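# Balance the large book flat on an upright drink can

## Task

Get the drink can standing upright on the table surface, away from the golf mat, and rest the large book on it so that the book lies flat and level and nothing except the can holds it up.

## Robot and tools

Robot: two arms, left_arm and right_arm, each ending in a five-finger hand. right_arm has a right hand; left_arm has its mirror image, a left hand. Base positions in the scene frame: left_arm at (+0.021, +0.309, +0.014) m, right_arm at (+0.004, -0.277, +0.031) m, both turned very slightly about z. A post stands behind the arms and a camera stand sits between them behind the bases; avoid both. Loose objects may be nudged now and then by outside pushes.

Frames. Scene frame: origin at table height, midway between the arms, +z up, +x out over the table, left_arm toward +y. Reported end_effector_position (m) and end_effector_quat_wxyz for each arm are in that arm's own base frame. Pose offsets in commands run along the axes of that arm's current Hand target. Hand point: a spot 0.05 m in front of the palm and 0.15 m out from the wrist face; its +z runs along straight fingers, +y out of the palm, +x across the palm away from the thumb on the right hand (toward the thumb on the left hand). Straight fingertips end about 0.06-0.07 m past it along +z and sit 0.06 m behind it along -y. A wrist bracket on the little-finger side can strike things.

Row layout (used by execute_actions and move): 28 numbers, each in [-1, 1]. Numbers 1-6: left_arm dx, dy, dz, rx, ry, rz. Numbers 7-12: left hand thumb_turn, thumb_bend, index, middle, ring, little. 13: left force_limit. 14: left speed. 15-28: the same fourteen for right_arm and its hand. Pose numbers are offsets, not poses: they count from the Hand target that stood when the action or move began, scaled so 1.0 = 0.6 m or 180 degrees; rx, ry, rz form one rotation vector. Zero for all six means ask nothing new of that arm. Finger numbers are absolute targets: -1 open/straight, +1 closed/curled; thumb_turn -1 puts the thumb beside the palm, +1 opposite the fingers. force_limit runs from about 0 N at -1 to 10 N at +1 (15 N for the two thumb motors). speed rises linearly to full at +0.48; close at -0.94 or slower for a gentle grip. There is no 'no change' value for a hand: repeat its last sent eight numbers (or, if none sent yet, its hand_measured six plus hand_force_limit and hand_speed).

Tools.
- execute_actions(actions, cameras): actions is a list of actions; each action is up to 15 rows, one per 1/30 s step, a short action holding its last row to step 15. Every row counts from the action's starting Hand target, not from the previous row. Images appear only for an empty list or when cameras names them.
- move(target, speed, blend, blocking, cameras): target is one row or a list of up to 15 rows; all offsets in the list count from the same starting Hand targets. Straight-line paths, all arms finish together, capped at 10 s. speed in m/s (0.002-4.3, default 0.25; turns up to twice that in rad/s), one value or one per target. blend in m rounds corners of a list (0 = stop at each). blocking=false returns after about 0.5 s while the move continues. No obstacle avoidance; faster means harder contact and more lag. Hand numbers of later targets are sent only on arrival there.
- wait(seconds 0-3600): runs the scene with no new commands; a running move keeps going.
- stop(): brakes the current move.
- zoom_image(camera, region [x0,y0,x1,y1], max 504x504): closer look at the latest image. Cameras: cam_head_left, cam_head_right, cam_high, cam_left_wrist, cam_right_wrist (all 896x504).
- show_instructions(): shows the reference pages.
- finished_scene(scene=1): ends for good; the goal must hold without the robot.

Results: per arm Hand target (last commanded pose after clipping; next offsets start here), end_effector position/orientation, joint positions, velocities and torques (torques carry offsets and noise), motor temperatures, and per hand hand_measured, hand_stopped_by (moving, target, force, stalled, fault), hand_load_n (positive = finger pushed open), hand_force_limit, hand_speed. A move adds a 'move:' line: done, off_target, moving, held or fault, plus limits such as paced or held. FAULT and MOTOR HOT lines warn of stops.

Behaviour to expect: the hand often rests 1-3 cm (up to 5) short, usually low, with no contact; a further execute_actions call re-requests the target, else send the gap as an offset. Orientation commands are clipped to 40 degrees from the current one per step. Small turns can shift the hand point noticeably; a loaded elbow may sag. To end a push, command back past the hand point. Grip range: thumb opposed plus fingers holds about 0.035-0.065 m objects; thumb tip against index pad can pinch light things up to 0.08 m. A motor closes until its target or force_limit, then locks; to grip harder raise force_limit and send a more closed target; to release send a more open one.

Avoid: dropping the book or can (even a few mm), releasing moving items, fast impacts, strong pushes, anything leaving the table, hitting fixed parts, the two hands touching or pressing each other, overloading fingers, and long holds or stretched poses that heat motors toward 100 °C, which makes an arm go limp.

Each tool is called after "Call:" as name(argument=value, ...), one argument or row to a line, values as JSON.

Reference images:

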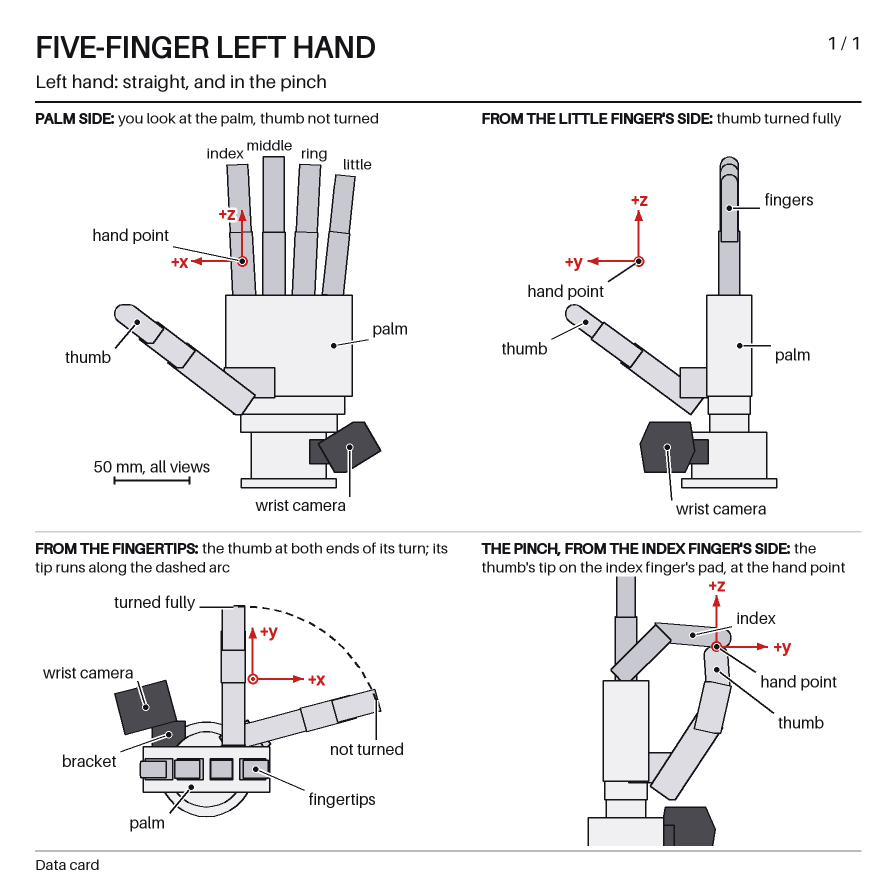

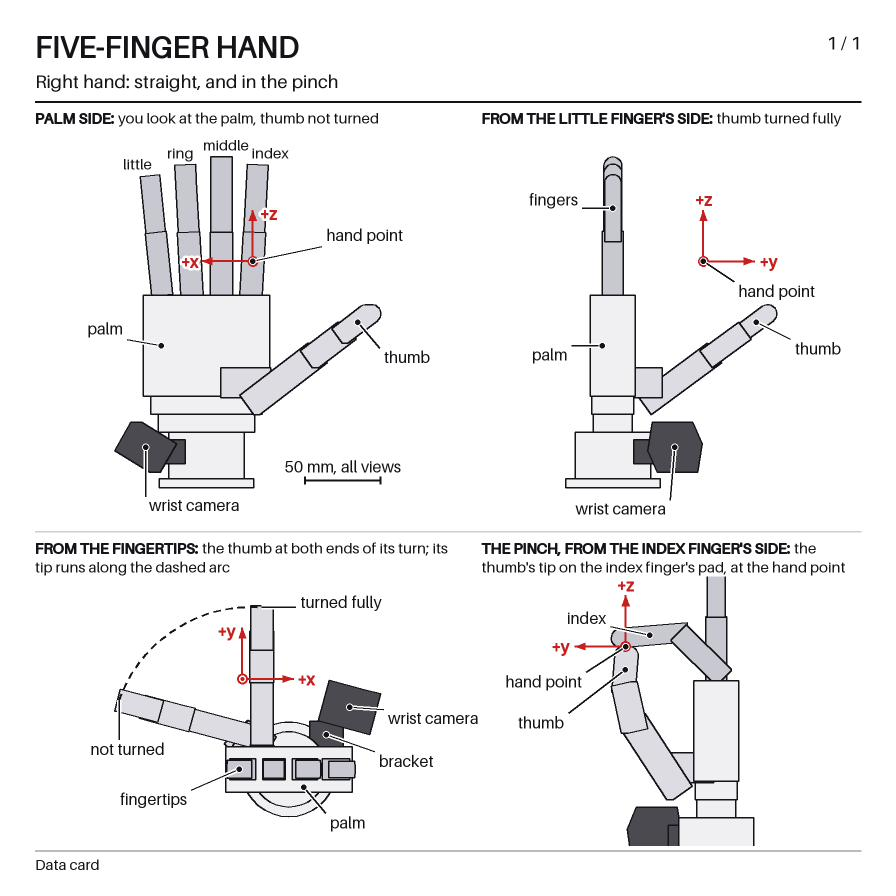

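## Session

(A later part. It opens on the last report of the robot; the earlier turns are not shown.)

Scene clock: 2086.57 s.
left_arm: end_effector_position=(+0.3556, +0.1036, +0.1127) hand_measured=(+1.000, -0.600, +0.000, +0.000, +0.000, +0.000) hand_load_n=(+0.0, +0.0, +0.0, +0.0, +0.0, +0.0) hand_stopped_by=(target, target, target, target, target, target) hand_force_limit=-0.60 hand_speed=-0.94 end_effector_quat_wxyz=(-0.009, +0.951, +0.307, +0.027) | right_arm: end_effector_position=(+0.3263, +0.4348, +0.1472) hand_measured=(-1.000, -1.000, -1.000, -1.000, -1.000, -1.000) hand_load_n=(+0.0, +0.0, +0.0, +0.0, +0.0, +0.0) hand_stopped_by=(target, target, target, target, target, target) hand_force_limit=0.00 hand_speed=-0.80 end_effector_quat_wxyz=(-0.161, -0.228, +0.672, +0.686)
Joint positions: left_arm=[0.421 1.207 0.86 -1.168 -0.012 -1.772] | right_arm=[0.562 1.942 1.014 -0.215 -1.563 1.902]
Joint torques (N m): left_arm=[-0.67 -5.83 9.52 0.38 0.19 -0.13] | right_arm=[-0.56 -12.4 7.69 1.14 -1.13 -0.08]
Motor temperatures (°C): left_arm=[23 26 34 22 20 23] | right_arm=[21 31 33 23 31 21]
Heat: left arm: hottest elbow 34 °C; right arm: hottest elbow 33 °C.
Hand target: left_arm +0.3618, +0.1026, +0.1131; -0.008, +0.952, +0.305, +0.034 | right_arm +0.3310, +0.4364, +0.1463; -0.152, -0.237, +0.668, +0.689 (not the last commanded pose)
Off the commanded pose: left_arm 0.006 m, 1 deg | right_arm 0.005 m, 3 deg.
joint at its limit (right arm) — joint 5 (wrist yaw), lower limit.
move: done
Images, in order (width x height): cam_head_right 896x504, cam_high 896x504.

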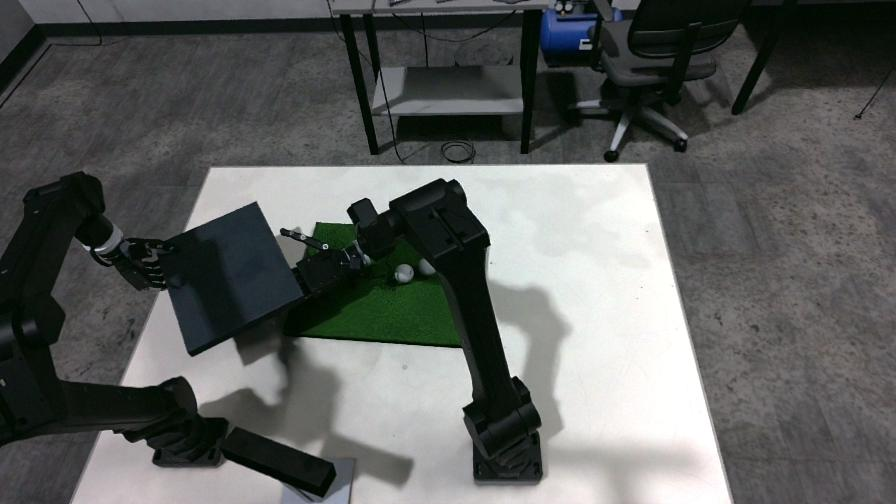

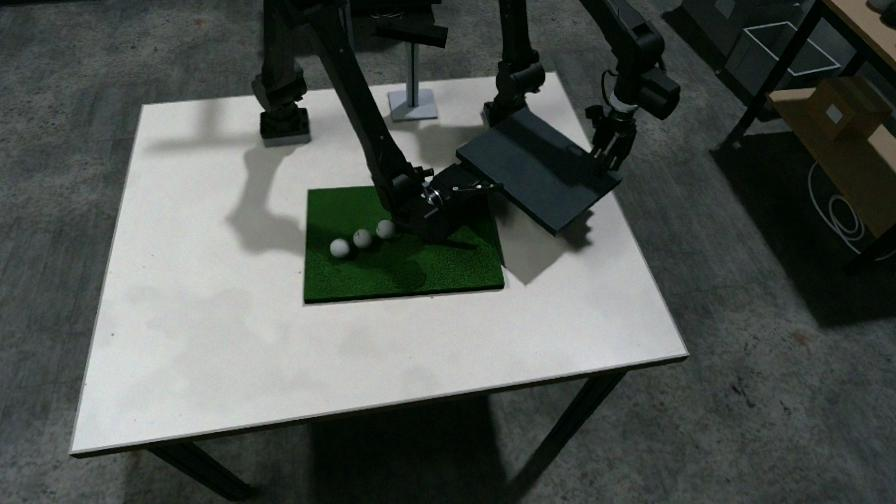

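Call:
move(
  target=[0,0,0,0,0,0, 1,-1,0,0,0,0,-0.6,-0.94, 0.0021,-0.0165,0.0001,0,0,0, -1,-1,-1,-1,-1,-1,0,-0.8],
  speed=0.02,
  cameras=["cam_high","cam_head_right"],
)

Call:
zoom_image(
  camera="cam_high",
  region=[440, 90, 660, 260],
)

Call:
zoom_image(
  camera="cam_head_right",
  region=[120, 190, 340, 360],
)

Scene clock: 2097.93 s.
left_arm: end_effector_position=(+0.3561, +0.1038, +0.1124) hand_measured=(+1.000, -1.000, +0.000, +0.000, +0.000, +0.000) hand_load_n=(+0.0, +0.0, +0.0, +0.0, +0.0, +0.0) hand_stopped_by=(target, target, target, target, target, target) hand_force_limit=-0.60 hand_speed=-0.94 end_effector_quat_wxyz=(-0.009, +0.951, +0.307, +0.028) | right_arm: end_effector_position=(+0.3261, +0.4346, +0.1382) hand_measured=(-1.000, -1.000, -1.000, -1.000, -1.000, -1.000) hand_load_n=(+0.0, +0.0, +0.0, +0.0, -0.5, +0.0) hand_stopped_by=(target, target, target, target, target, target) hand_force_limit=0.00 hand_speed=-0.80 end_effector_quat_wxyz=(-0.160, -0.230, +0.671, +0.687)
Joint positions: left_arm=[0.421 1.208 0.86 -1.165 -0.012 -1.772] | right_arm=[0.562 1.963 1.014 -0.199 -1.564 1.893]
Joint torques (N m): left_arm=[-0.67 -5.95 9.52 0.34 0.19 -0.13] | right_arm=[-0.5 -12.34 7.51 1.14 -1.1 -0.05]
Heat: left arm: hottest elbow 34 °C; right arm: hottest elbow 32 °C.
Hand target: left_arm +0.3619, +0.1026, +0.1131; -0.008, +0.952, +0.305, +0.034 | right_arm +0.3309, +0.4363, +0.1365; -0.152, -0.237, +0.668, +0.689
Off the commanded pose: left_arm 0.006 m, 1 deg | right_arm 0.005 m, 1 deg.
joint at its limit (right arm) — joint 5 (wrist yaw), lower limit.
move: done
Images, in order (width x height): cam_head_right 896x504, cam_high 896x504.

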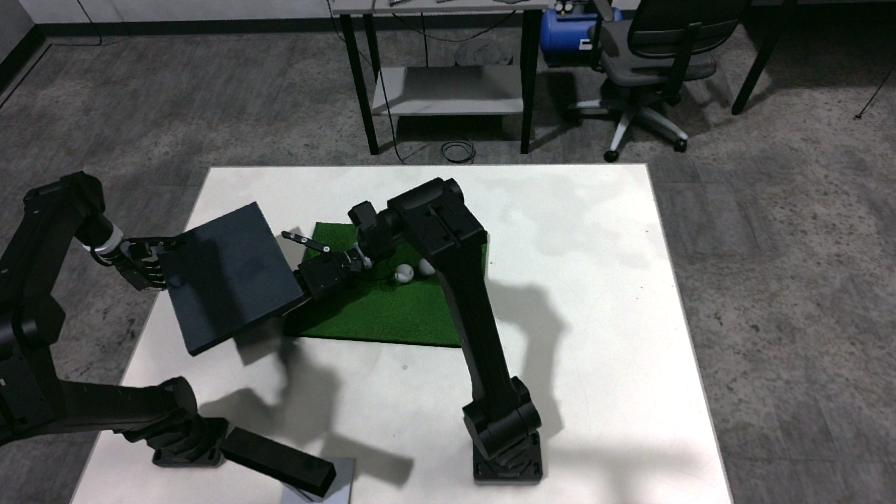

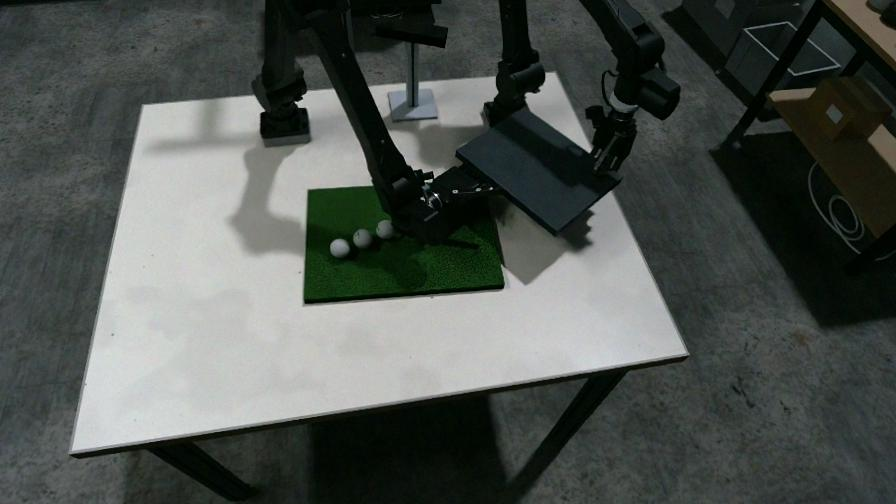

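Scaled by 2.291.

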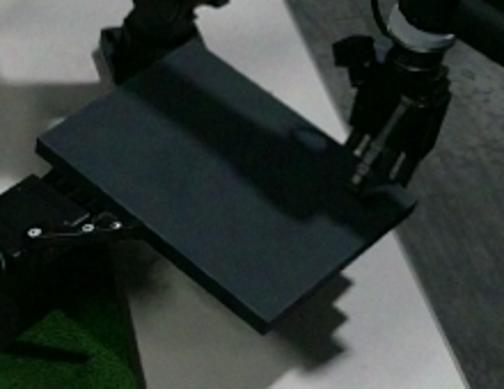

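Scaled by 2.291.

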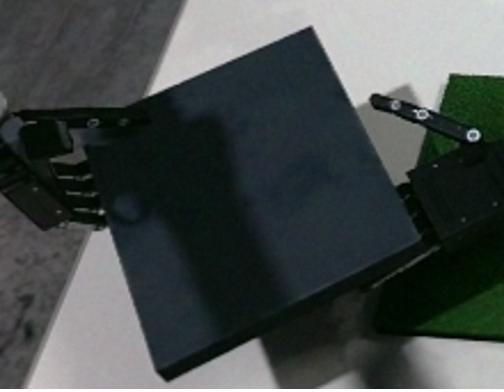

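Call:
move(
  target=[
    [0,0,0,0,0,0, 1,-1,0,0,0,0,-0.6,-0.94, 0.0015,-0.0120,0,0,0,0, -1,-1,-1,-1,-1,-1,0,-0.8],
    [0,0,0,0,0,0, 1,-1,0,0,0,0,-0.6,-0.94, 0.0015,-0.0120,-0.05,0,0,0, -1,-1,-1,-1,-1,-1,0,-0.8],
  ],
  speed=0.03,
  cameras=["cam_high","cam_head_right"],
)

Call:
zoom_image(
  camera="cam_head_right",
  region=[120, 190, 340, 360],
)

Scene clock: 2108.80 s.
left_arm: end_effector_position=(+0.3561, +0.1038, +0.1124) hand_measured=(+1.000, -1.000, +0.000, +0.000, +0.000, +0.000) hand_load_n=(+0.0, +0.0, +0.5, +0.0, +0.0, +0.0) hand_stopped_by=(target, target, target, target, target, target) hand_force_limit=-0.60 hand_speed=-0.94 end_effector_quat_wxyz=(-0.009, +0.951, +0.307, +0.028) | right_arm: end_effector_position=(+0.3463, +0.4165, +0.1307) hand_measured=(-1.000, -1.000, -1.000, -1.000, -1.000, -1.000) hand_load_n=(+0.0, +0.0, +0.0, +0.0, +0.0, -0.5) hand_stopped_by=(target, target, target, target, target, target) hand_force_limit=0.00 hand_speed=-0.80 end_effector_quat_wxyz=(-0.135, -0.220, +0.674, +0.692)
Joint positions: left_arm=[0.421 1.208 0.86 -1.165 -0.012 -1.772] | right_arm=[0.511 1.981 1.014 -0.19 -1.564 1.863]
Joint torques (N m): left_arm=[-0.67 -6.01 9.52 0.34 0.19 -0.13] | right_arm=[-1.2 -13.39 5.01 0.61 -1.11 -0.07]
Heat: left arm: hottest elbow 34 °C; right arm: hottest elbow 32 °C.
Hand target: left_arm +0.3619, +0.1026, +0.1131; -0.008, +0.952, +0.305, +0.034 | right_arm +0.3469, +0.4109, +0.1291; -0.152, -0.236, +0.668, +0.689
Off the commanded pose: left_arm 0.006 m, 1 deg | right_arm 0.006 m, 3 deg.
joint sent to its limit (right arm) — joint 5 (wrist yaw), lower limit. The joint targets are off in orientation, not in position.
move: off_target (right_arm)
Images, in order (width x height): cam_head_right 896x504, cam_high 896x504.

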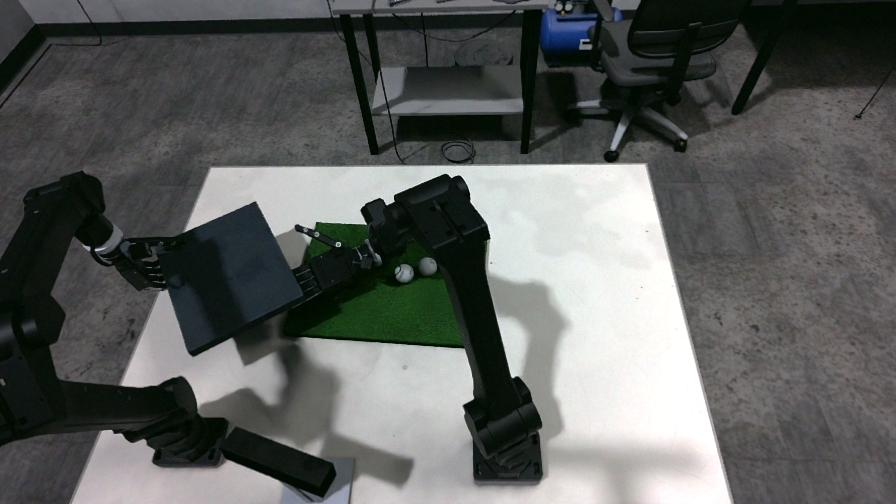

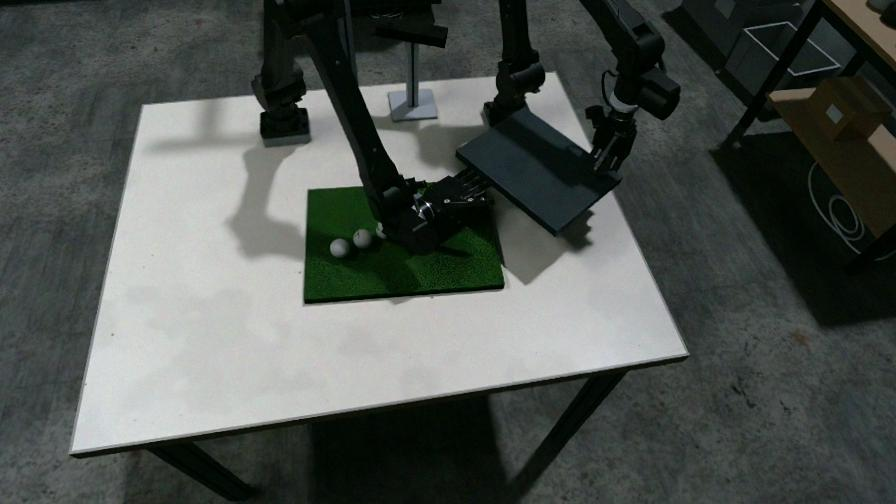

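Scaled by 2.291.

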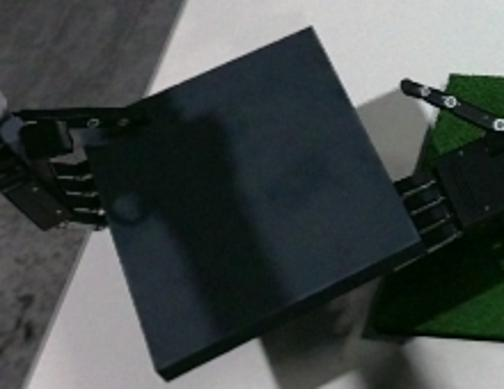

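Call:
move(
  target=[0,0,0,0,0,0, 1,-1,0,0,0,0,-0.6,-0.94, 0,0,-0.117,0,-0.02,0, -1,-1,-1,-1,-1,-1,0,-0.8],
  speed=0.05,
  cameras=["cam_high","cam_head_right"],
)

Call:
zoom_image(
  camera="cam_head_right",
  region=[120, 190, 340, 360],
)

Scene clock: 2113.53 s.
left_arm: end_effector_position=(+0.3561, +0.1038, +0.1124) hand_measured=(+1.000, -1.000, +0.000, +0.000, +0.000, +0.000) hand_load_n=(+0.0, +0.0, +0.5, +0.0, +0.0, +0.0) hand_stopped_by=(target, target, target, target, target, target) hand_force_limit=-0.60 hand_speed=-0.94 end_effector_quat_wxyz=(-0.009, +0.951, +0.307, +0.028) | right_arm: end_effector_position=(+0.3846, +0.3559, +0.1221) hand_measured=(-1.000, -1.000, -1.000, -1.000, -1.000, -1.000) hand_load_n=(+0.0, +0.0, +0.0, +0.5, +0.0, +0.0) hand_stopped_by=(target, target, target, target, target, target) hand_force_limit=0.00 hand_speed=-0.80 end_effector_quat_wxyz=(-0.092, -0.165, +0.690, +0.699)
Joint positions: left_arm=[0.421 1.208 0.86 -1.165 -0.012 -1.772] | right_arm=[0.367 1.971 0.961 -0.19 -1.565 1.838]
Joint torques (N m): left_arm=[-0.73 -5.95 9.54 0.32 0.19 -0.13] | right_arm=[-0.97 -14.45 4.82 0.5 -1.1 -0.06]
Heat: left arm: hottest elbow 34 °C; right arm: hottest shoulder 32 °C.
Hand target: left_arm +0.3619, +0.1026, +0.1131; -0.008, +0.952, +0.305, +0.034 | right_arm +0.3841, +0.3513, +0.1295; -0.131, -0.215, +0.672, +0.696
Off the commanded pose: left_arm 0.006 m, 1 deg | right_arm 0.009 m, 8 deg.
joint sent to its limit (right arm) — joint 5 (wrist yaw), lower limit. The joint targets are off in orientation, not in position.
move: off_target (right_arm)
Images, in order (width x height): cam_head_right 896x504, cam_high 896x504.

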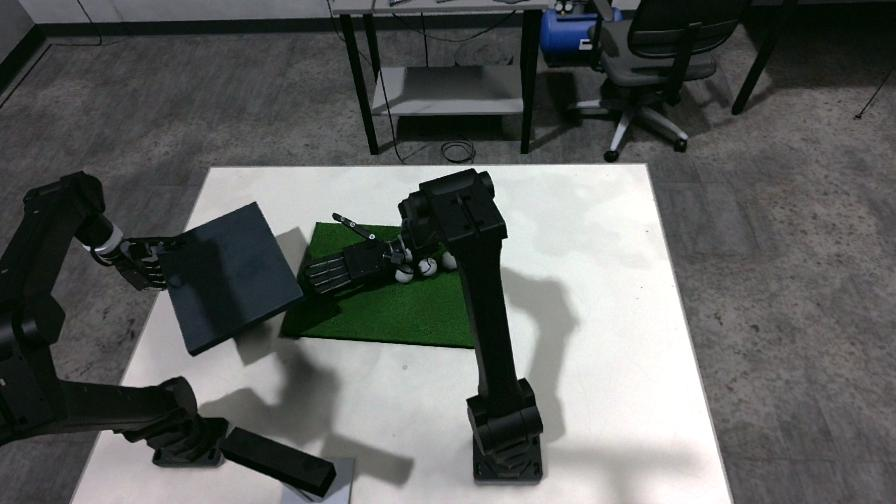

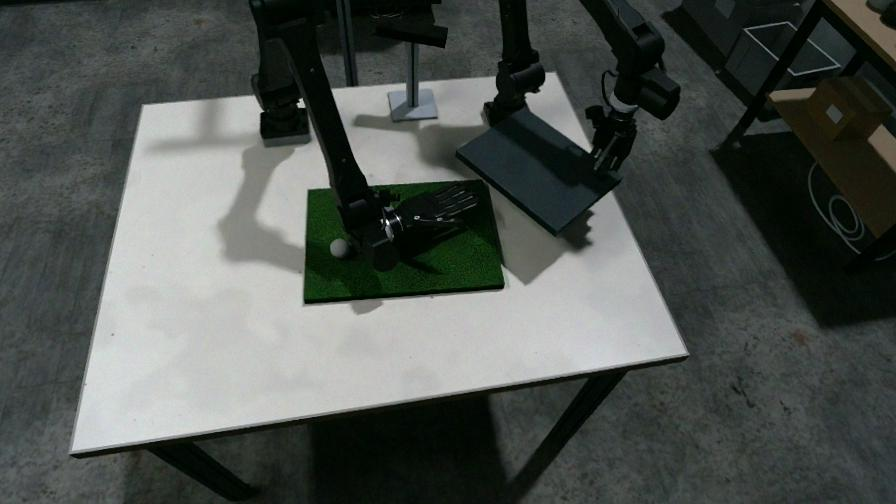

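Scaled by 2.291.

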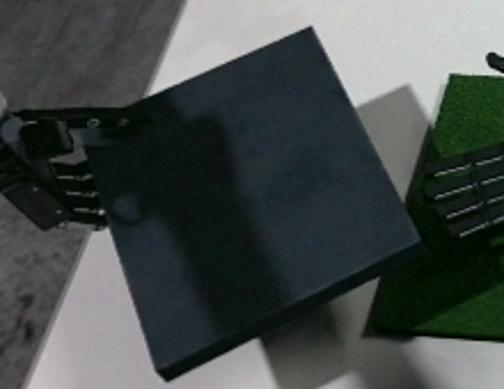

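Call:
move(
  target=[0.0004,0.0001,0.0133,0,0,0, 1,-1,0,0,0,0,-0.6,-0.94, -0.0123,0.0992,-0.03,0,0,0, -1,-1,-1,-1,-1,-1,0,-0.8],
  speed=0.05,
  cameras=["cam_high","cam_head_right"],
)

Call:
zoom_image(
  camera="cam_head_right",
  region=[120, 190, 340, 360],
)

Call:
zoom_image(
  camera="cam_high",
  region=[440, 90, 660, 260],
)

Scene clock: 2120.13 s.
left_arm: end_effector_position=(+0.3591, +0.1052, +0.1070) hand_measured=(+1.000, -1.000, +0.000, +0.000, +0.000, +0.000) hand_load_n=(+0.0, +0.0, +0.0, +0.0, +0.0, +0.0) hand_stopped_by=(target, target, target, target, target, target) hand_force_limit=-0.60 hand_speed=-0.94 end_effector_quat_wxyz=(-0.009, +0.951, +0.307, +0.031) | right_arm: end_effector_position=(+0.3908, +0.3405, +0.1833) hand_measured=(-1.000, -1.000, -1.000, -1.000, -1.000, -1.000) hand_load_n=(+0.0, +0.0, +0.0, +0.0, +0.0, +0.0) hand_stopped_by=(target, target, target, target, target, target) hand_force_limit=0.00 hand_speed=-0.80 end_effector_quat_wxyz=(-0.074, -0.159, +0.691, +0.701)
Joint positions: left_arm=[0.421 1.218 0.852 -1.141 -0.012 -1.772] | right_arm=[0.333 1.821 0.953 -0.309 -1.565 1.845]
Joint torques (N m): left_arm=[-0.67 -6.07 8.94 0.32 0.19 -0.13] | right_arm=[-1.44 -13.39 6.37 0.31 -1.09 0.05]
Heat: left arm: hottest elbow 34 °C; right arm: hottest elbow 32 °C.
Hand target: left_arm +0.3625, +0.1030, +0.1051; -0.008, +0.952, +0.305, +0.034 | right_arm +0.3927, +0.3353, +0.1893; -0.131, -0.215, +0.672, +0.696
Off the commanded pose: left_arm 0.004 m, 0 deg | right_arm 0.008 m, 9 deg.
joint sent to its limit (right arm) — joint 5 (wrist yaw), lower limit. The joint targets are off in orientation, not in position.
move: off_target (right_arm)
Images, in order (width x height): cam_head_right 896x504, cam_high 896x504.

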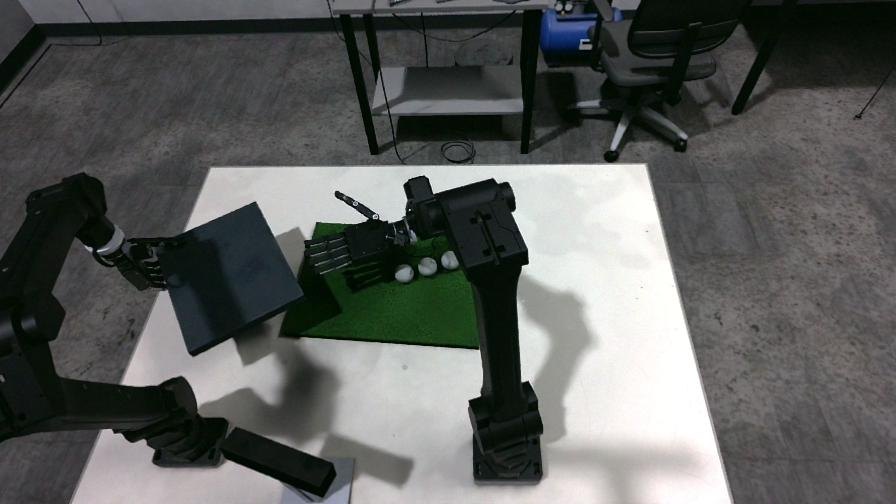

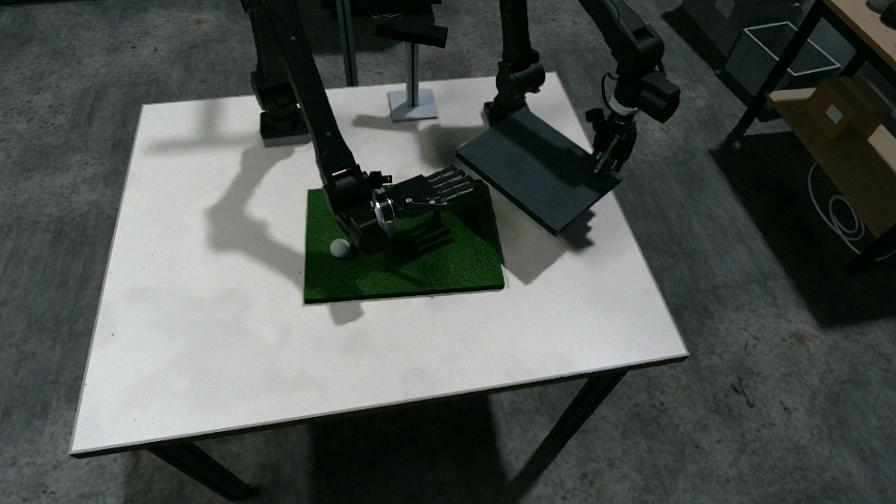

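Scaled by 2.291.

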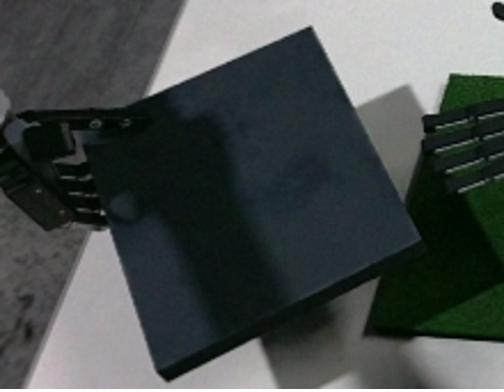

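Scaled by 2.291.

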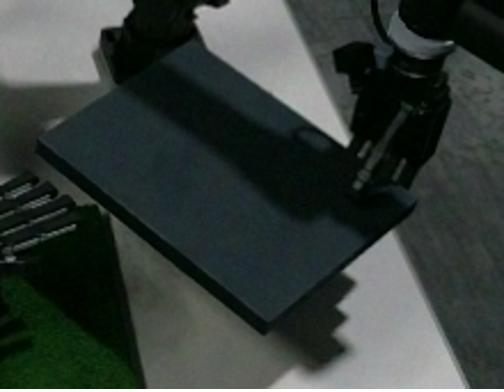

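Call:
move(
  target=[0,0,0,0,0,0, -1,-1,0,0,0,0,-0.6,-0.6, 0,0,0,0,0,0, -1,-1,-1,-1,-1,-1,0,-0.8],
  speed=0.03,
  cameras=["cam_left_wrist","cam_high"],
)

Scene clock: 2130.37 s.
left_arm: end_effector_position=(+0.3591, +0.1052, +0.1070) hand_measured=(-1.000, -1.000, +0.000, +0.000, +0.000, +0.000) hand_load_n=(+0.0, +0.0, +0.0, +0.0, +0.0, +0.0) hand_stopped_by=(target, target, target, target, target, target) hand_force_limit=-0.60 hand_speed=-0.60 end_effector_quat_wxyz=(-0.009, +0.951, +0.307, +0.031) | right_arm: end_effector_position=(+0.3908, +0.3405, +0.1833) hand_measured=(-1.000, -1.000, -1.000, -1.000, -1.000, -1.000) hand_load_n=(+0.0, +0.0, +0.0, +0.0, -0.5, +0.0) hand_stopped_by=(target, target, target, target, target, target) hand_force_limit=0.00 hand_speed=-0.80 end_effector_quat_wxyz=(-0.074, -0.158, +0.691, +0.701)
Joint positions: left_arm=[0.421 1.218 0.852 -1.141 -0.012 -1.772] | right_arm=[0.333 1.821 0.953 -0.31 -1.565 1.845]
Joint torques (N m): left_arm=[-0.67 -6.07 8.95 0.32 0.17 -0.13] | right_arm=[-1.14 -13.33 6.26 0.46 -1.11 0.1]
Heat: left arm: hottest elbow 34 °C; right arm: hottest shoulder 31 °C.
Hand target: left_arm +0.3625, +0.1030, +0.1051; -0.008, +0.952, +0.305, +0.034 | right_arm +0.3925, +0.3360, +0.1892; -0.070, -0.156, +0.691, +0.702 (not the last commanded pose)
Off the commanded pose: left_arm 0.004 m, 0 deg | right_arm 0.008 m, 9 deg.
joint sent to its limit (right arm) — joint 5 (wrist yaw), lower limit.
move: done
Images, in order (width x height): cam_high 896x504, cam_left_wrist 896x504.

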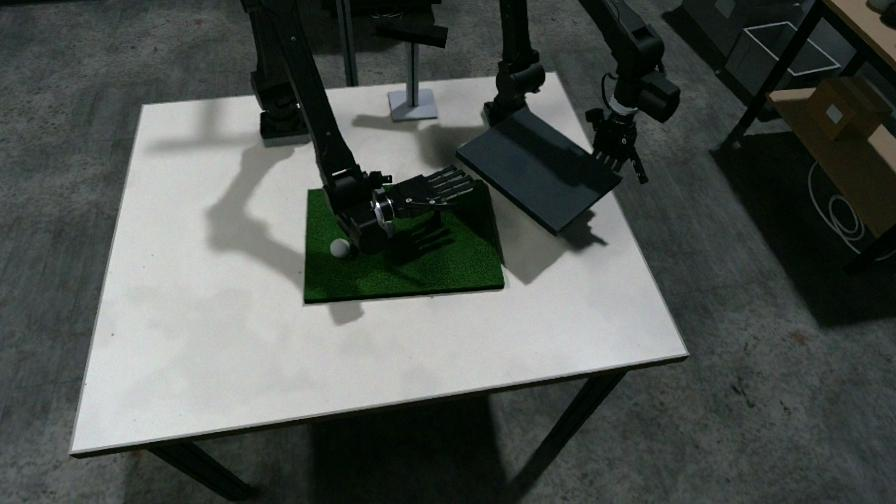

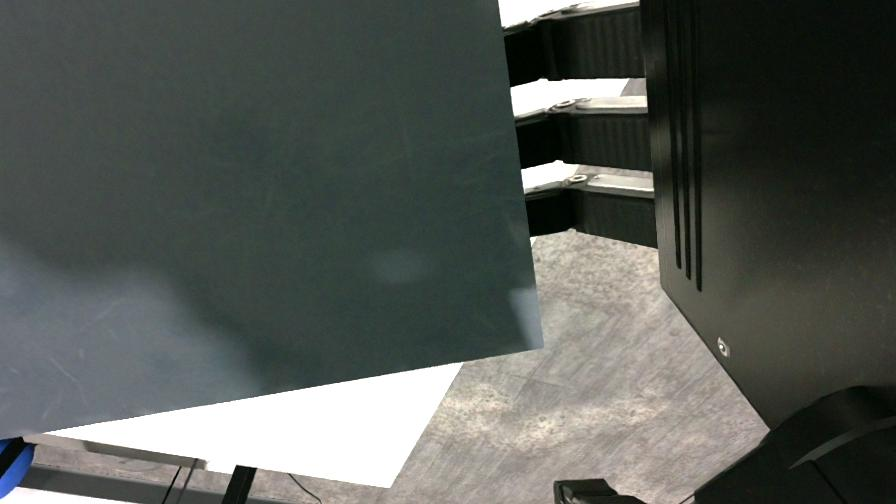

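Thumb is clear. Now straighten the left fingers.

Call:
move(
  target=[0,0,0,0,0,0, -1,-1,-1,-1,-1,-1,-0.6,-0.7, 0,0,0,0,0,0, -1,-1,-1,-1,-1,-1,0,-0.8],
  speed=0.03,
  cameras=["cam_left_wrist","cam_high","cam_head_right"],
)

Scene clock: 2133.60 s.
left_arm: end_effector_position=(+0.3591, +0.1052, +0.1070) hand_measured=(-1.000, -1.000, -1.000, -1.000, -1.000, -1.000) hand_load_n=(+0.0, +0.0, +0.0, +0.0, +0.0, +0.5) hand_stopped_by=(target, target, target, target, target, target) hand_force_limit=-0.60 hand_speed=-0.70 end_effector_quat_wxyz=(-0.009, +0.951, +0.307, +0.031) | right_arm: end_effector_position=(+0.3908, +0.3405, +0.1833) hand_measured=(-1.000, -1.000, -1.000, -1.000, -1.000, -1.000) hand_load_n=(+0.0, +0.0, +0.0, +0.0, +0.0, +0.0) hand_stopped_by=(target, target, target, target, target, target) hand_force_limit=0.00 hand_speed=-0.80 end_effector_quat_wxyz=(-0.074, -0.158, +0.691, +0.701)
Joint positions: left_arm=[0.421 1.218 0.852 -1.141 -0.012 -1.772] | right_arm=[0.333 1.821 0.953 -0.31 -1.565 1.845]
Joint torques (N m): left_arm=[-0.62 -6.07 8.95 0.32 0.15 -0.13] | right_arm=[-1.26 -13.57 6.31 0.47 -1.1 0.09]
Heat: left arm: hottest elbow 34 °C; right arm: hottest shoulder 31 °C.
Hand target: left_arm +0.3625, +0.1030, +0.1051; -0.008, +0.952, +0.305, +0.034 | right_arm +0.3925, +0.3360, +0.1892; -0.070, -0.156, +0.691, +0.702
Off the commanded pose: left_arm 0.004 m, 0 deg | right_arm 0.008 m, 1 deg.
joint sent to its limit (right arm) — joint 5 (wrist yaw), lower limit. The joint targets still meet the commanded pose.
move: done
Images, in order (width x height): cam_head_right 896x504, cam_high 896x504, cam_left_wrist 896x504.

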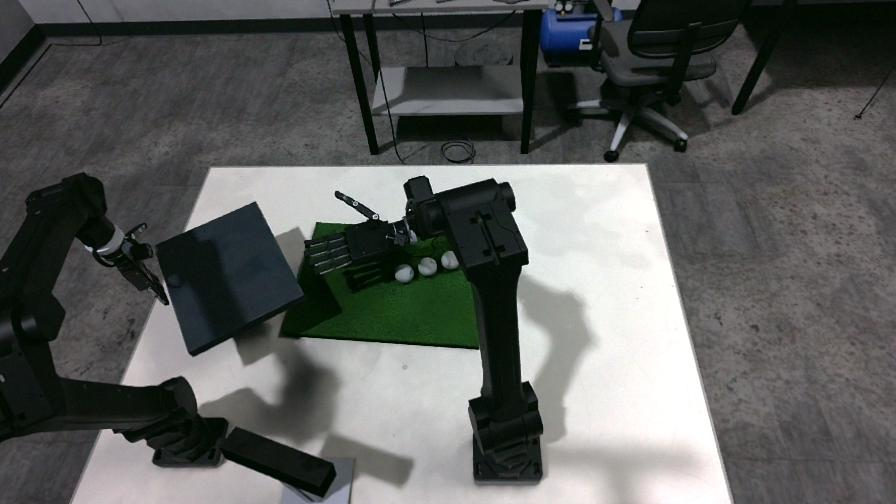

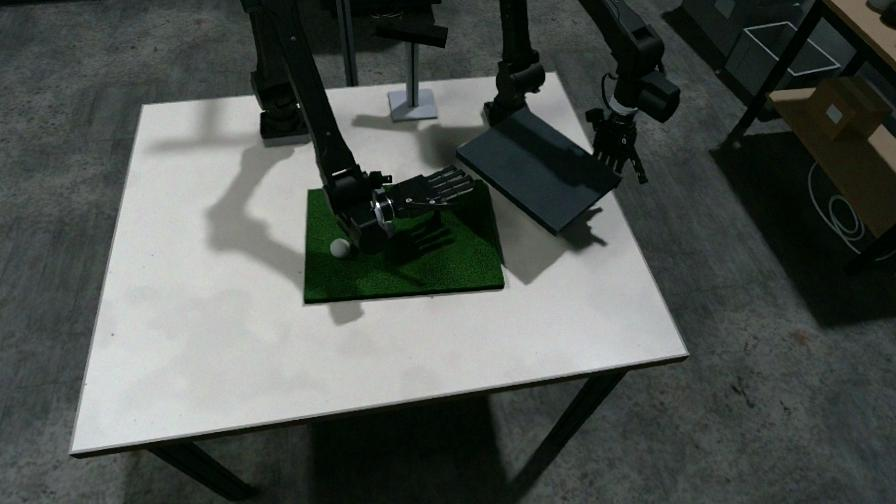

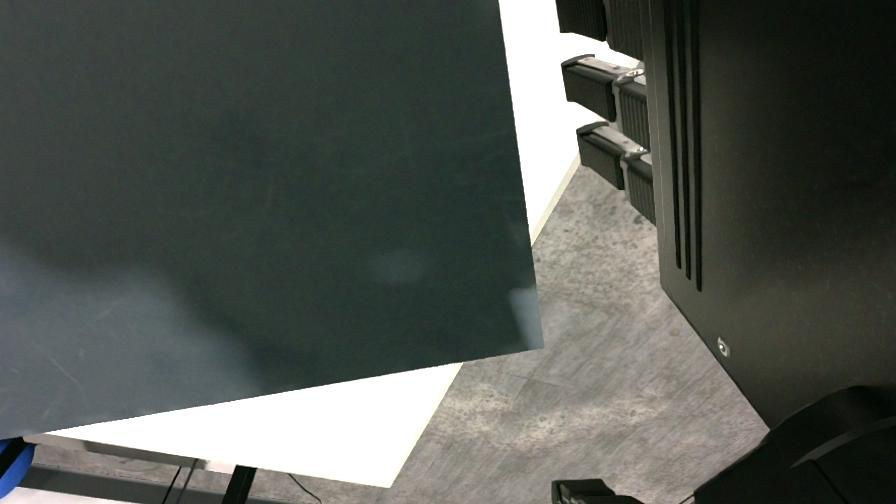

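Call:
move(
  target=[
    [0,-0.1,-0.01,0,0,0, -1,-1,-1,-1,-1,-1,-0.6,-0.7, 0,0,0,0,0,0, -1,-1,-1,-1,-1,-1,0,-0.8],
    [0,-0.12,-0.12,0,0,0, -1,-1,-1,-1,-1,-1,-0.6,-0.7, 0,0.05,-0.05,0,0,0, -1,-1,-1,-1,-1,-1,0,-0.8],
  ],
  speed=0.08,
  blend=0.01,
  cameras=["all"],
)

Call:
zoom_image(
  camera="cam_head_right",
  region=[120, 190, 340, 360],
)

Call:
zoom_image(
  camera="cam_high",
  region=[440, 90, 660, 260],
)

Scene clock: 2141.37 s.
left_arm: end_effector_position=(+0.3061, +0.1469, +0.1528) hand_measured=(-1.000, -1.000, -1.000, -1.000, -1.000, -1.000) hand_load_n=(+0.0, +0.0, +0.0, +0.0, +0.0, +0.0) hand_stopped_by=(target, target, target, target, target, target) hand_force_limit=-0.60 hand_speed=-0.70 end_effector_quat_wxyz=(-0.002, +0.953, +0.304, +0.010) | right_arm: end_effector_position=(+0.3989, +0.3118, +0.2148) hand_measured=(-1.000, -1.000, -1.000, -1.000, -1.000, -1.000) hand_load_n=(+0.0, +0.0, +0.0, +0.0, +0.0, -0.5) hand_stopped_by=(target, target, target, target, target, target) hand_force_limit=0.00 hand_speed=-0.80 end_effector_quat_wxyz=(-0.051, -0.138, +0.696, +0.703)
Joint positions: left_arm=[0.63 1.141 0.923 -1.333 0.003 -1.558] | right_arm=[0.27 1.728 0.932 -0.377 -1.565 1.845]
Joint torques (N m): left_arm=[1.26 -6.42 14.05 -0.54 0.19 0.02] | right_arm=[-1.2 -12.63 6.42 0.36 -1.09 0.06]
Heat: left arm: hottest elbow 34 °C; right arm: hottest shoulder 31 °C.
Hand target: left_arm +0.3164, +0.1590, +0.1766; -0.008, +0.952, +0.305, +0.034 | right_arm +0.3984, +0.3065, +0.2192; -0.070, -0.156, +0.691, +0.702
Off the commanded pose: left_arm 0.029 m, 3 deg | right_arm 0.007 m, 3 deg.
joint sent to its limit (right arm) — joint 5 (wrist yaw), lower limit. The joint targets are off in orientation, not in position.
move: off_target (left_arm, right_arm)

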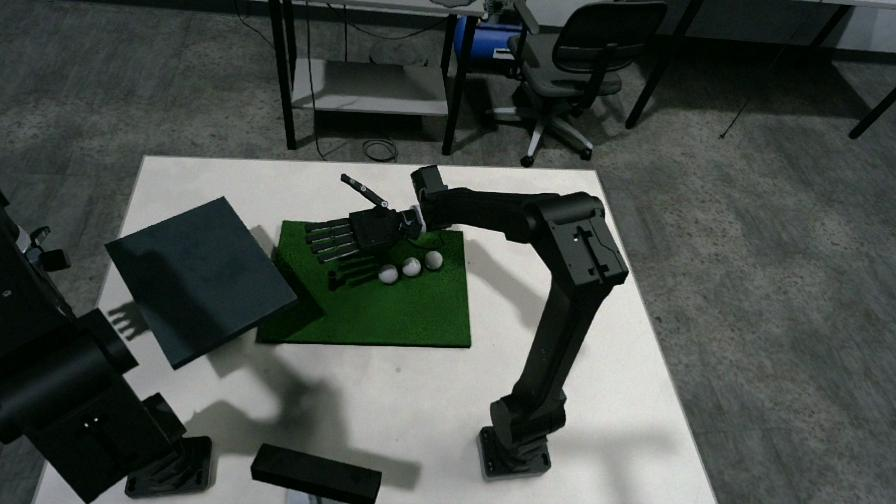

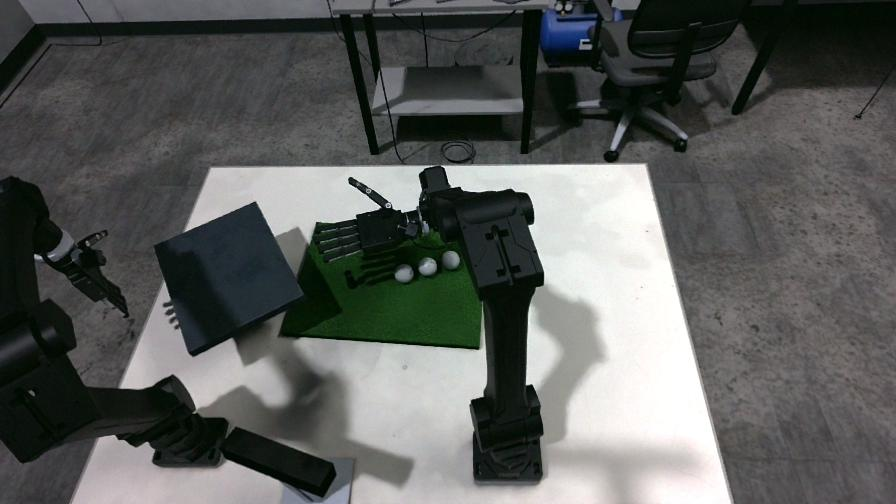

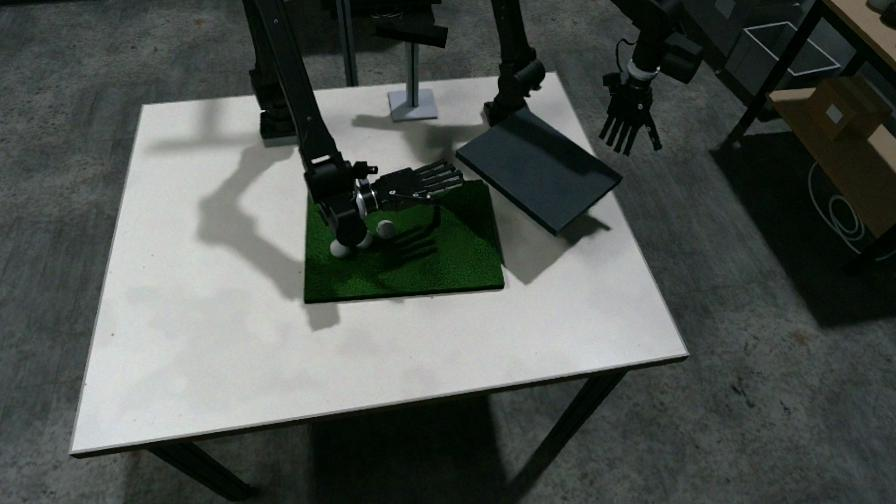

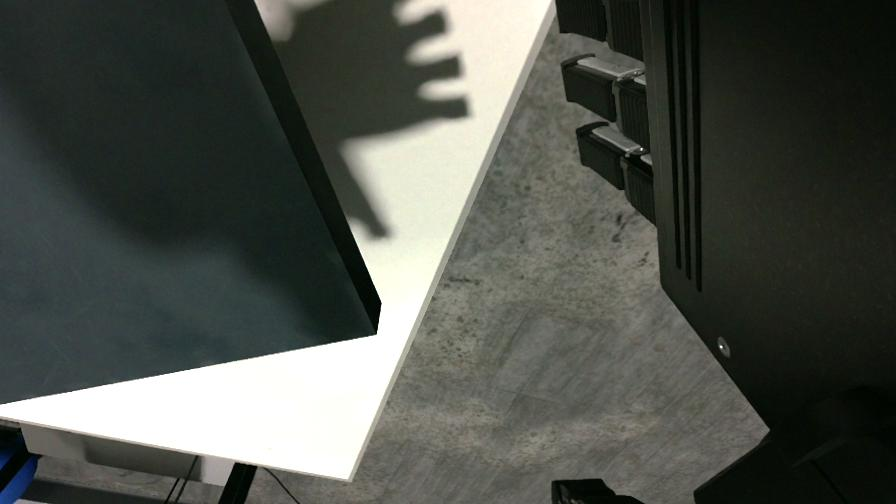

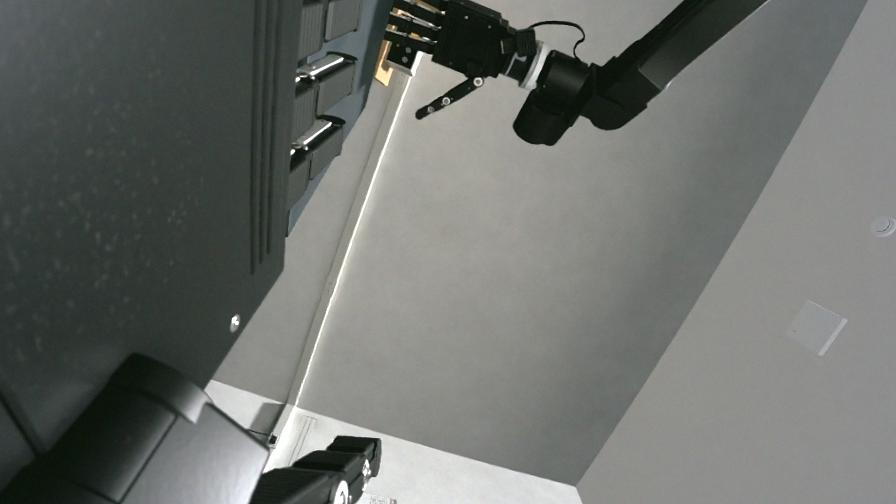

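Scaled by 2.291.

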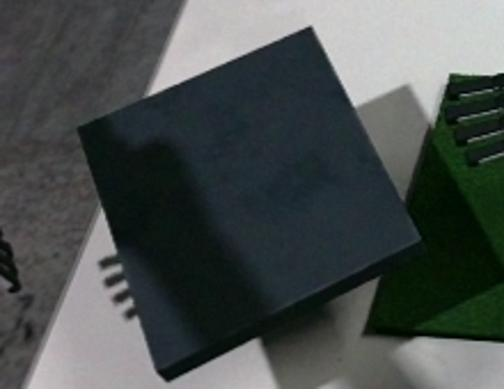

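Scaled by 2.291.

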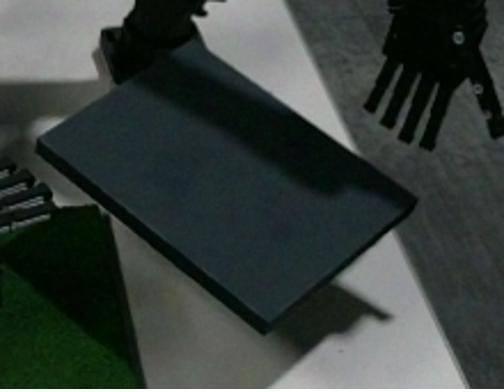

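Call:
wait(
  seconds=1.5,
  cameras=["cam_high", "cam_head_right"],
)

Scene clock: 2147.53 s.
left_arm: end_effector_position=(+0.3061, +0.1469, +0.1528) hand_measured=(-1.000, -1.000, -1.000, -1.000, -1.000, -1.000) hand_load_n=(+0.0, +0.0, +0.0, +0.0, +0.0, +0.0) hand_stopped_by=(target, target, target, target, target, target) hand_force_limit=-0.60 hand_speed=-0.70 end_effector_quat_wxyz=(-0.002, +0.953, +0.304, +0.010) | right_arm: end_effector_position=(+0.3989, +0.3118, +0.2148) hand_measured=(-1.000, -1.000, -1.000, -1.000, -1.000, -1.000) hand_load_n=(+0.0, +0.0, +0.0, +0.0, +0.0, +0.0) hand_stopped_by=(target, target, target, target, target, target) hand_force_limit=0.00 hand_speed=-0.80 end_effector_quat_wxyz=(-0.051, -0.138, +0.696, +0.703)
Joint positions: left_arm=[0.63 1.141 0.923 -1.333 0.003 -1.558] | right_arm=[0.27 1.728 0.932 -0.377 -1.565 1.845]
Joint torques (N m): left_arm=[1.26 -6.42 14.05 -0.53 0.18 0.01] | right_arm=[-1.14 -12.63 6.43 0.35 -1.12 0.05]
Heat: left arm: hottest elbow 34 °C; right arm: hottest shoulder 31 °C.
Hand target: left_arm +0.3164, +0.1590, +0.1766; -0.008, +0.952, +0.305, +0.034 | right_arm +0.3984, +0.3065, +0.2192; -0.070, -0.156, +0.691, +0.702
Off the commanded pose: left_arm 0.029 m, 3 deg | right_arm 0.007 m, 3 deg.
wait: 1.50 s; at rest from the start
Images, in order (width x height): cam_head_right 896x504, cam_high 896x504.

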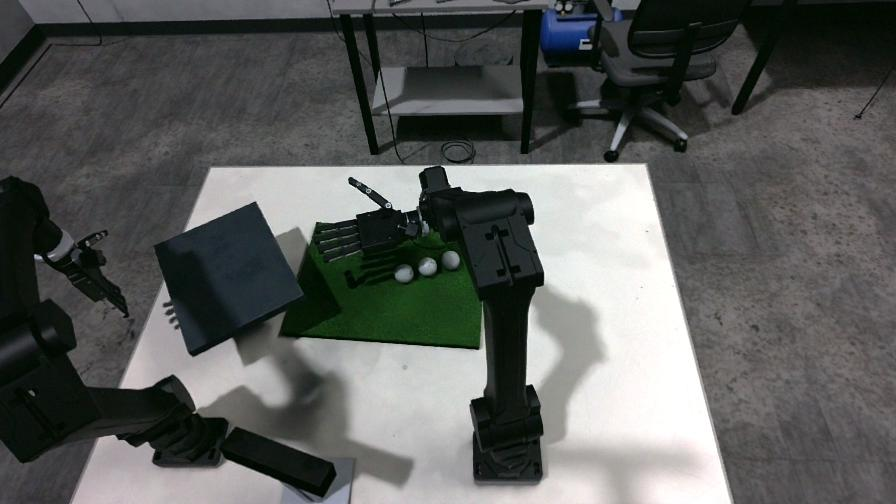

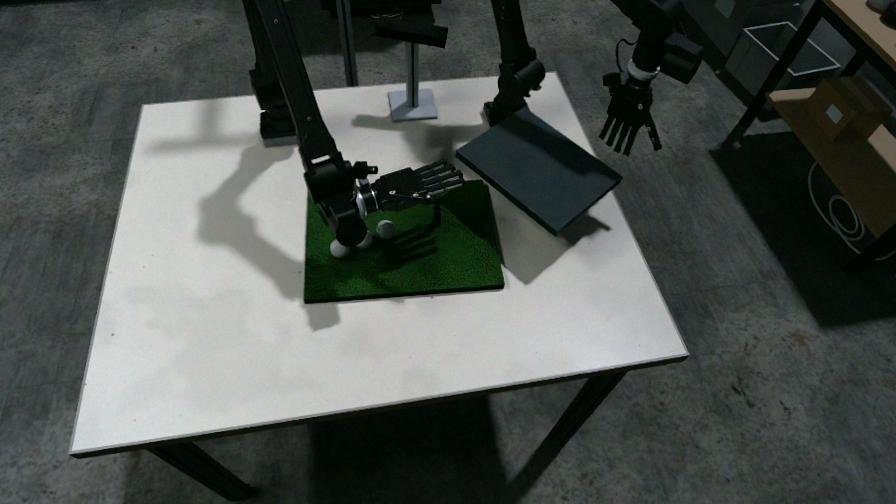

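The book now rests on the can alone, both hands are clear of it, and it hasn't moved since I let go.

Call:
finished_scene(
  scene=1,
)

The scene is finished: the task was done.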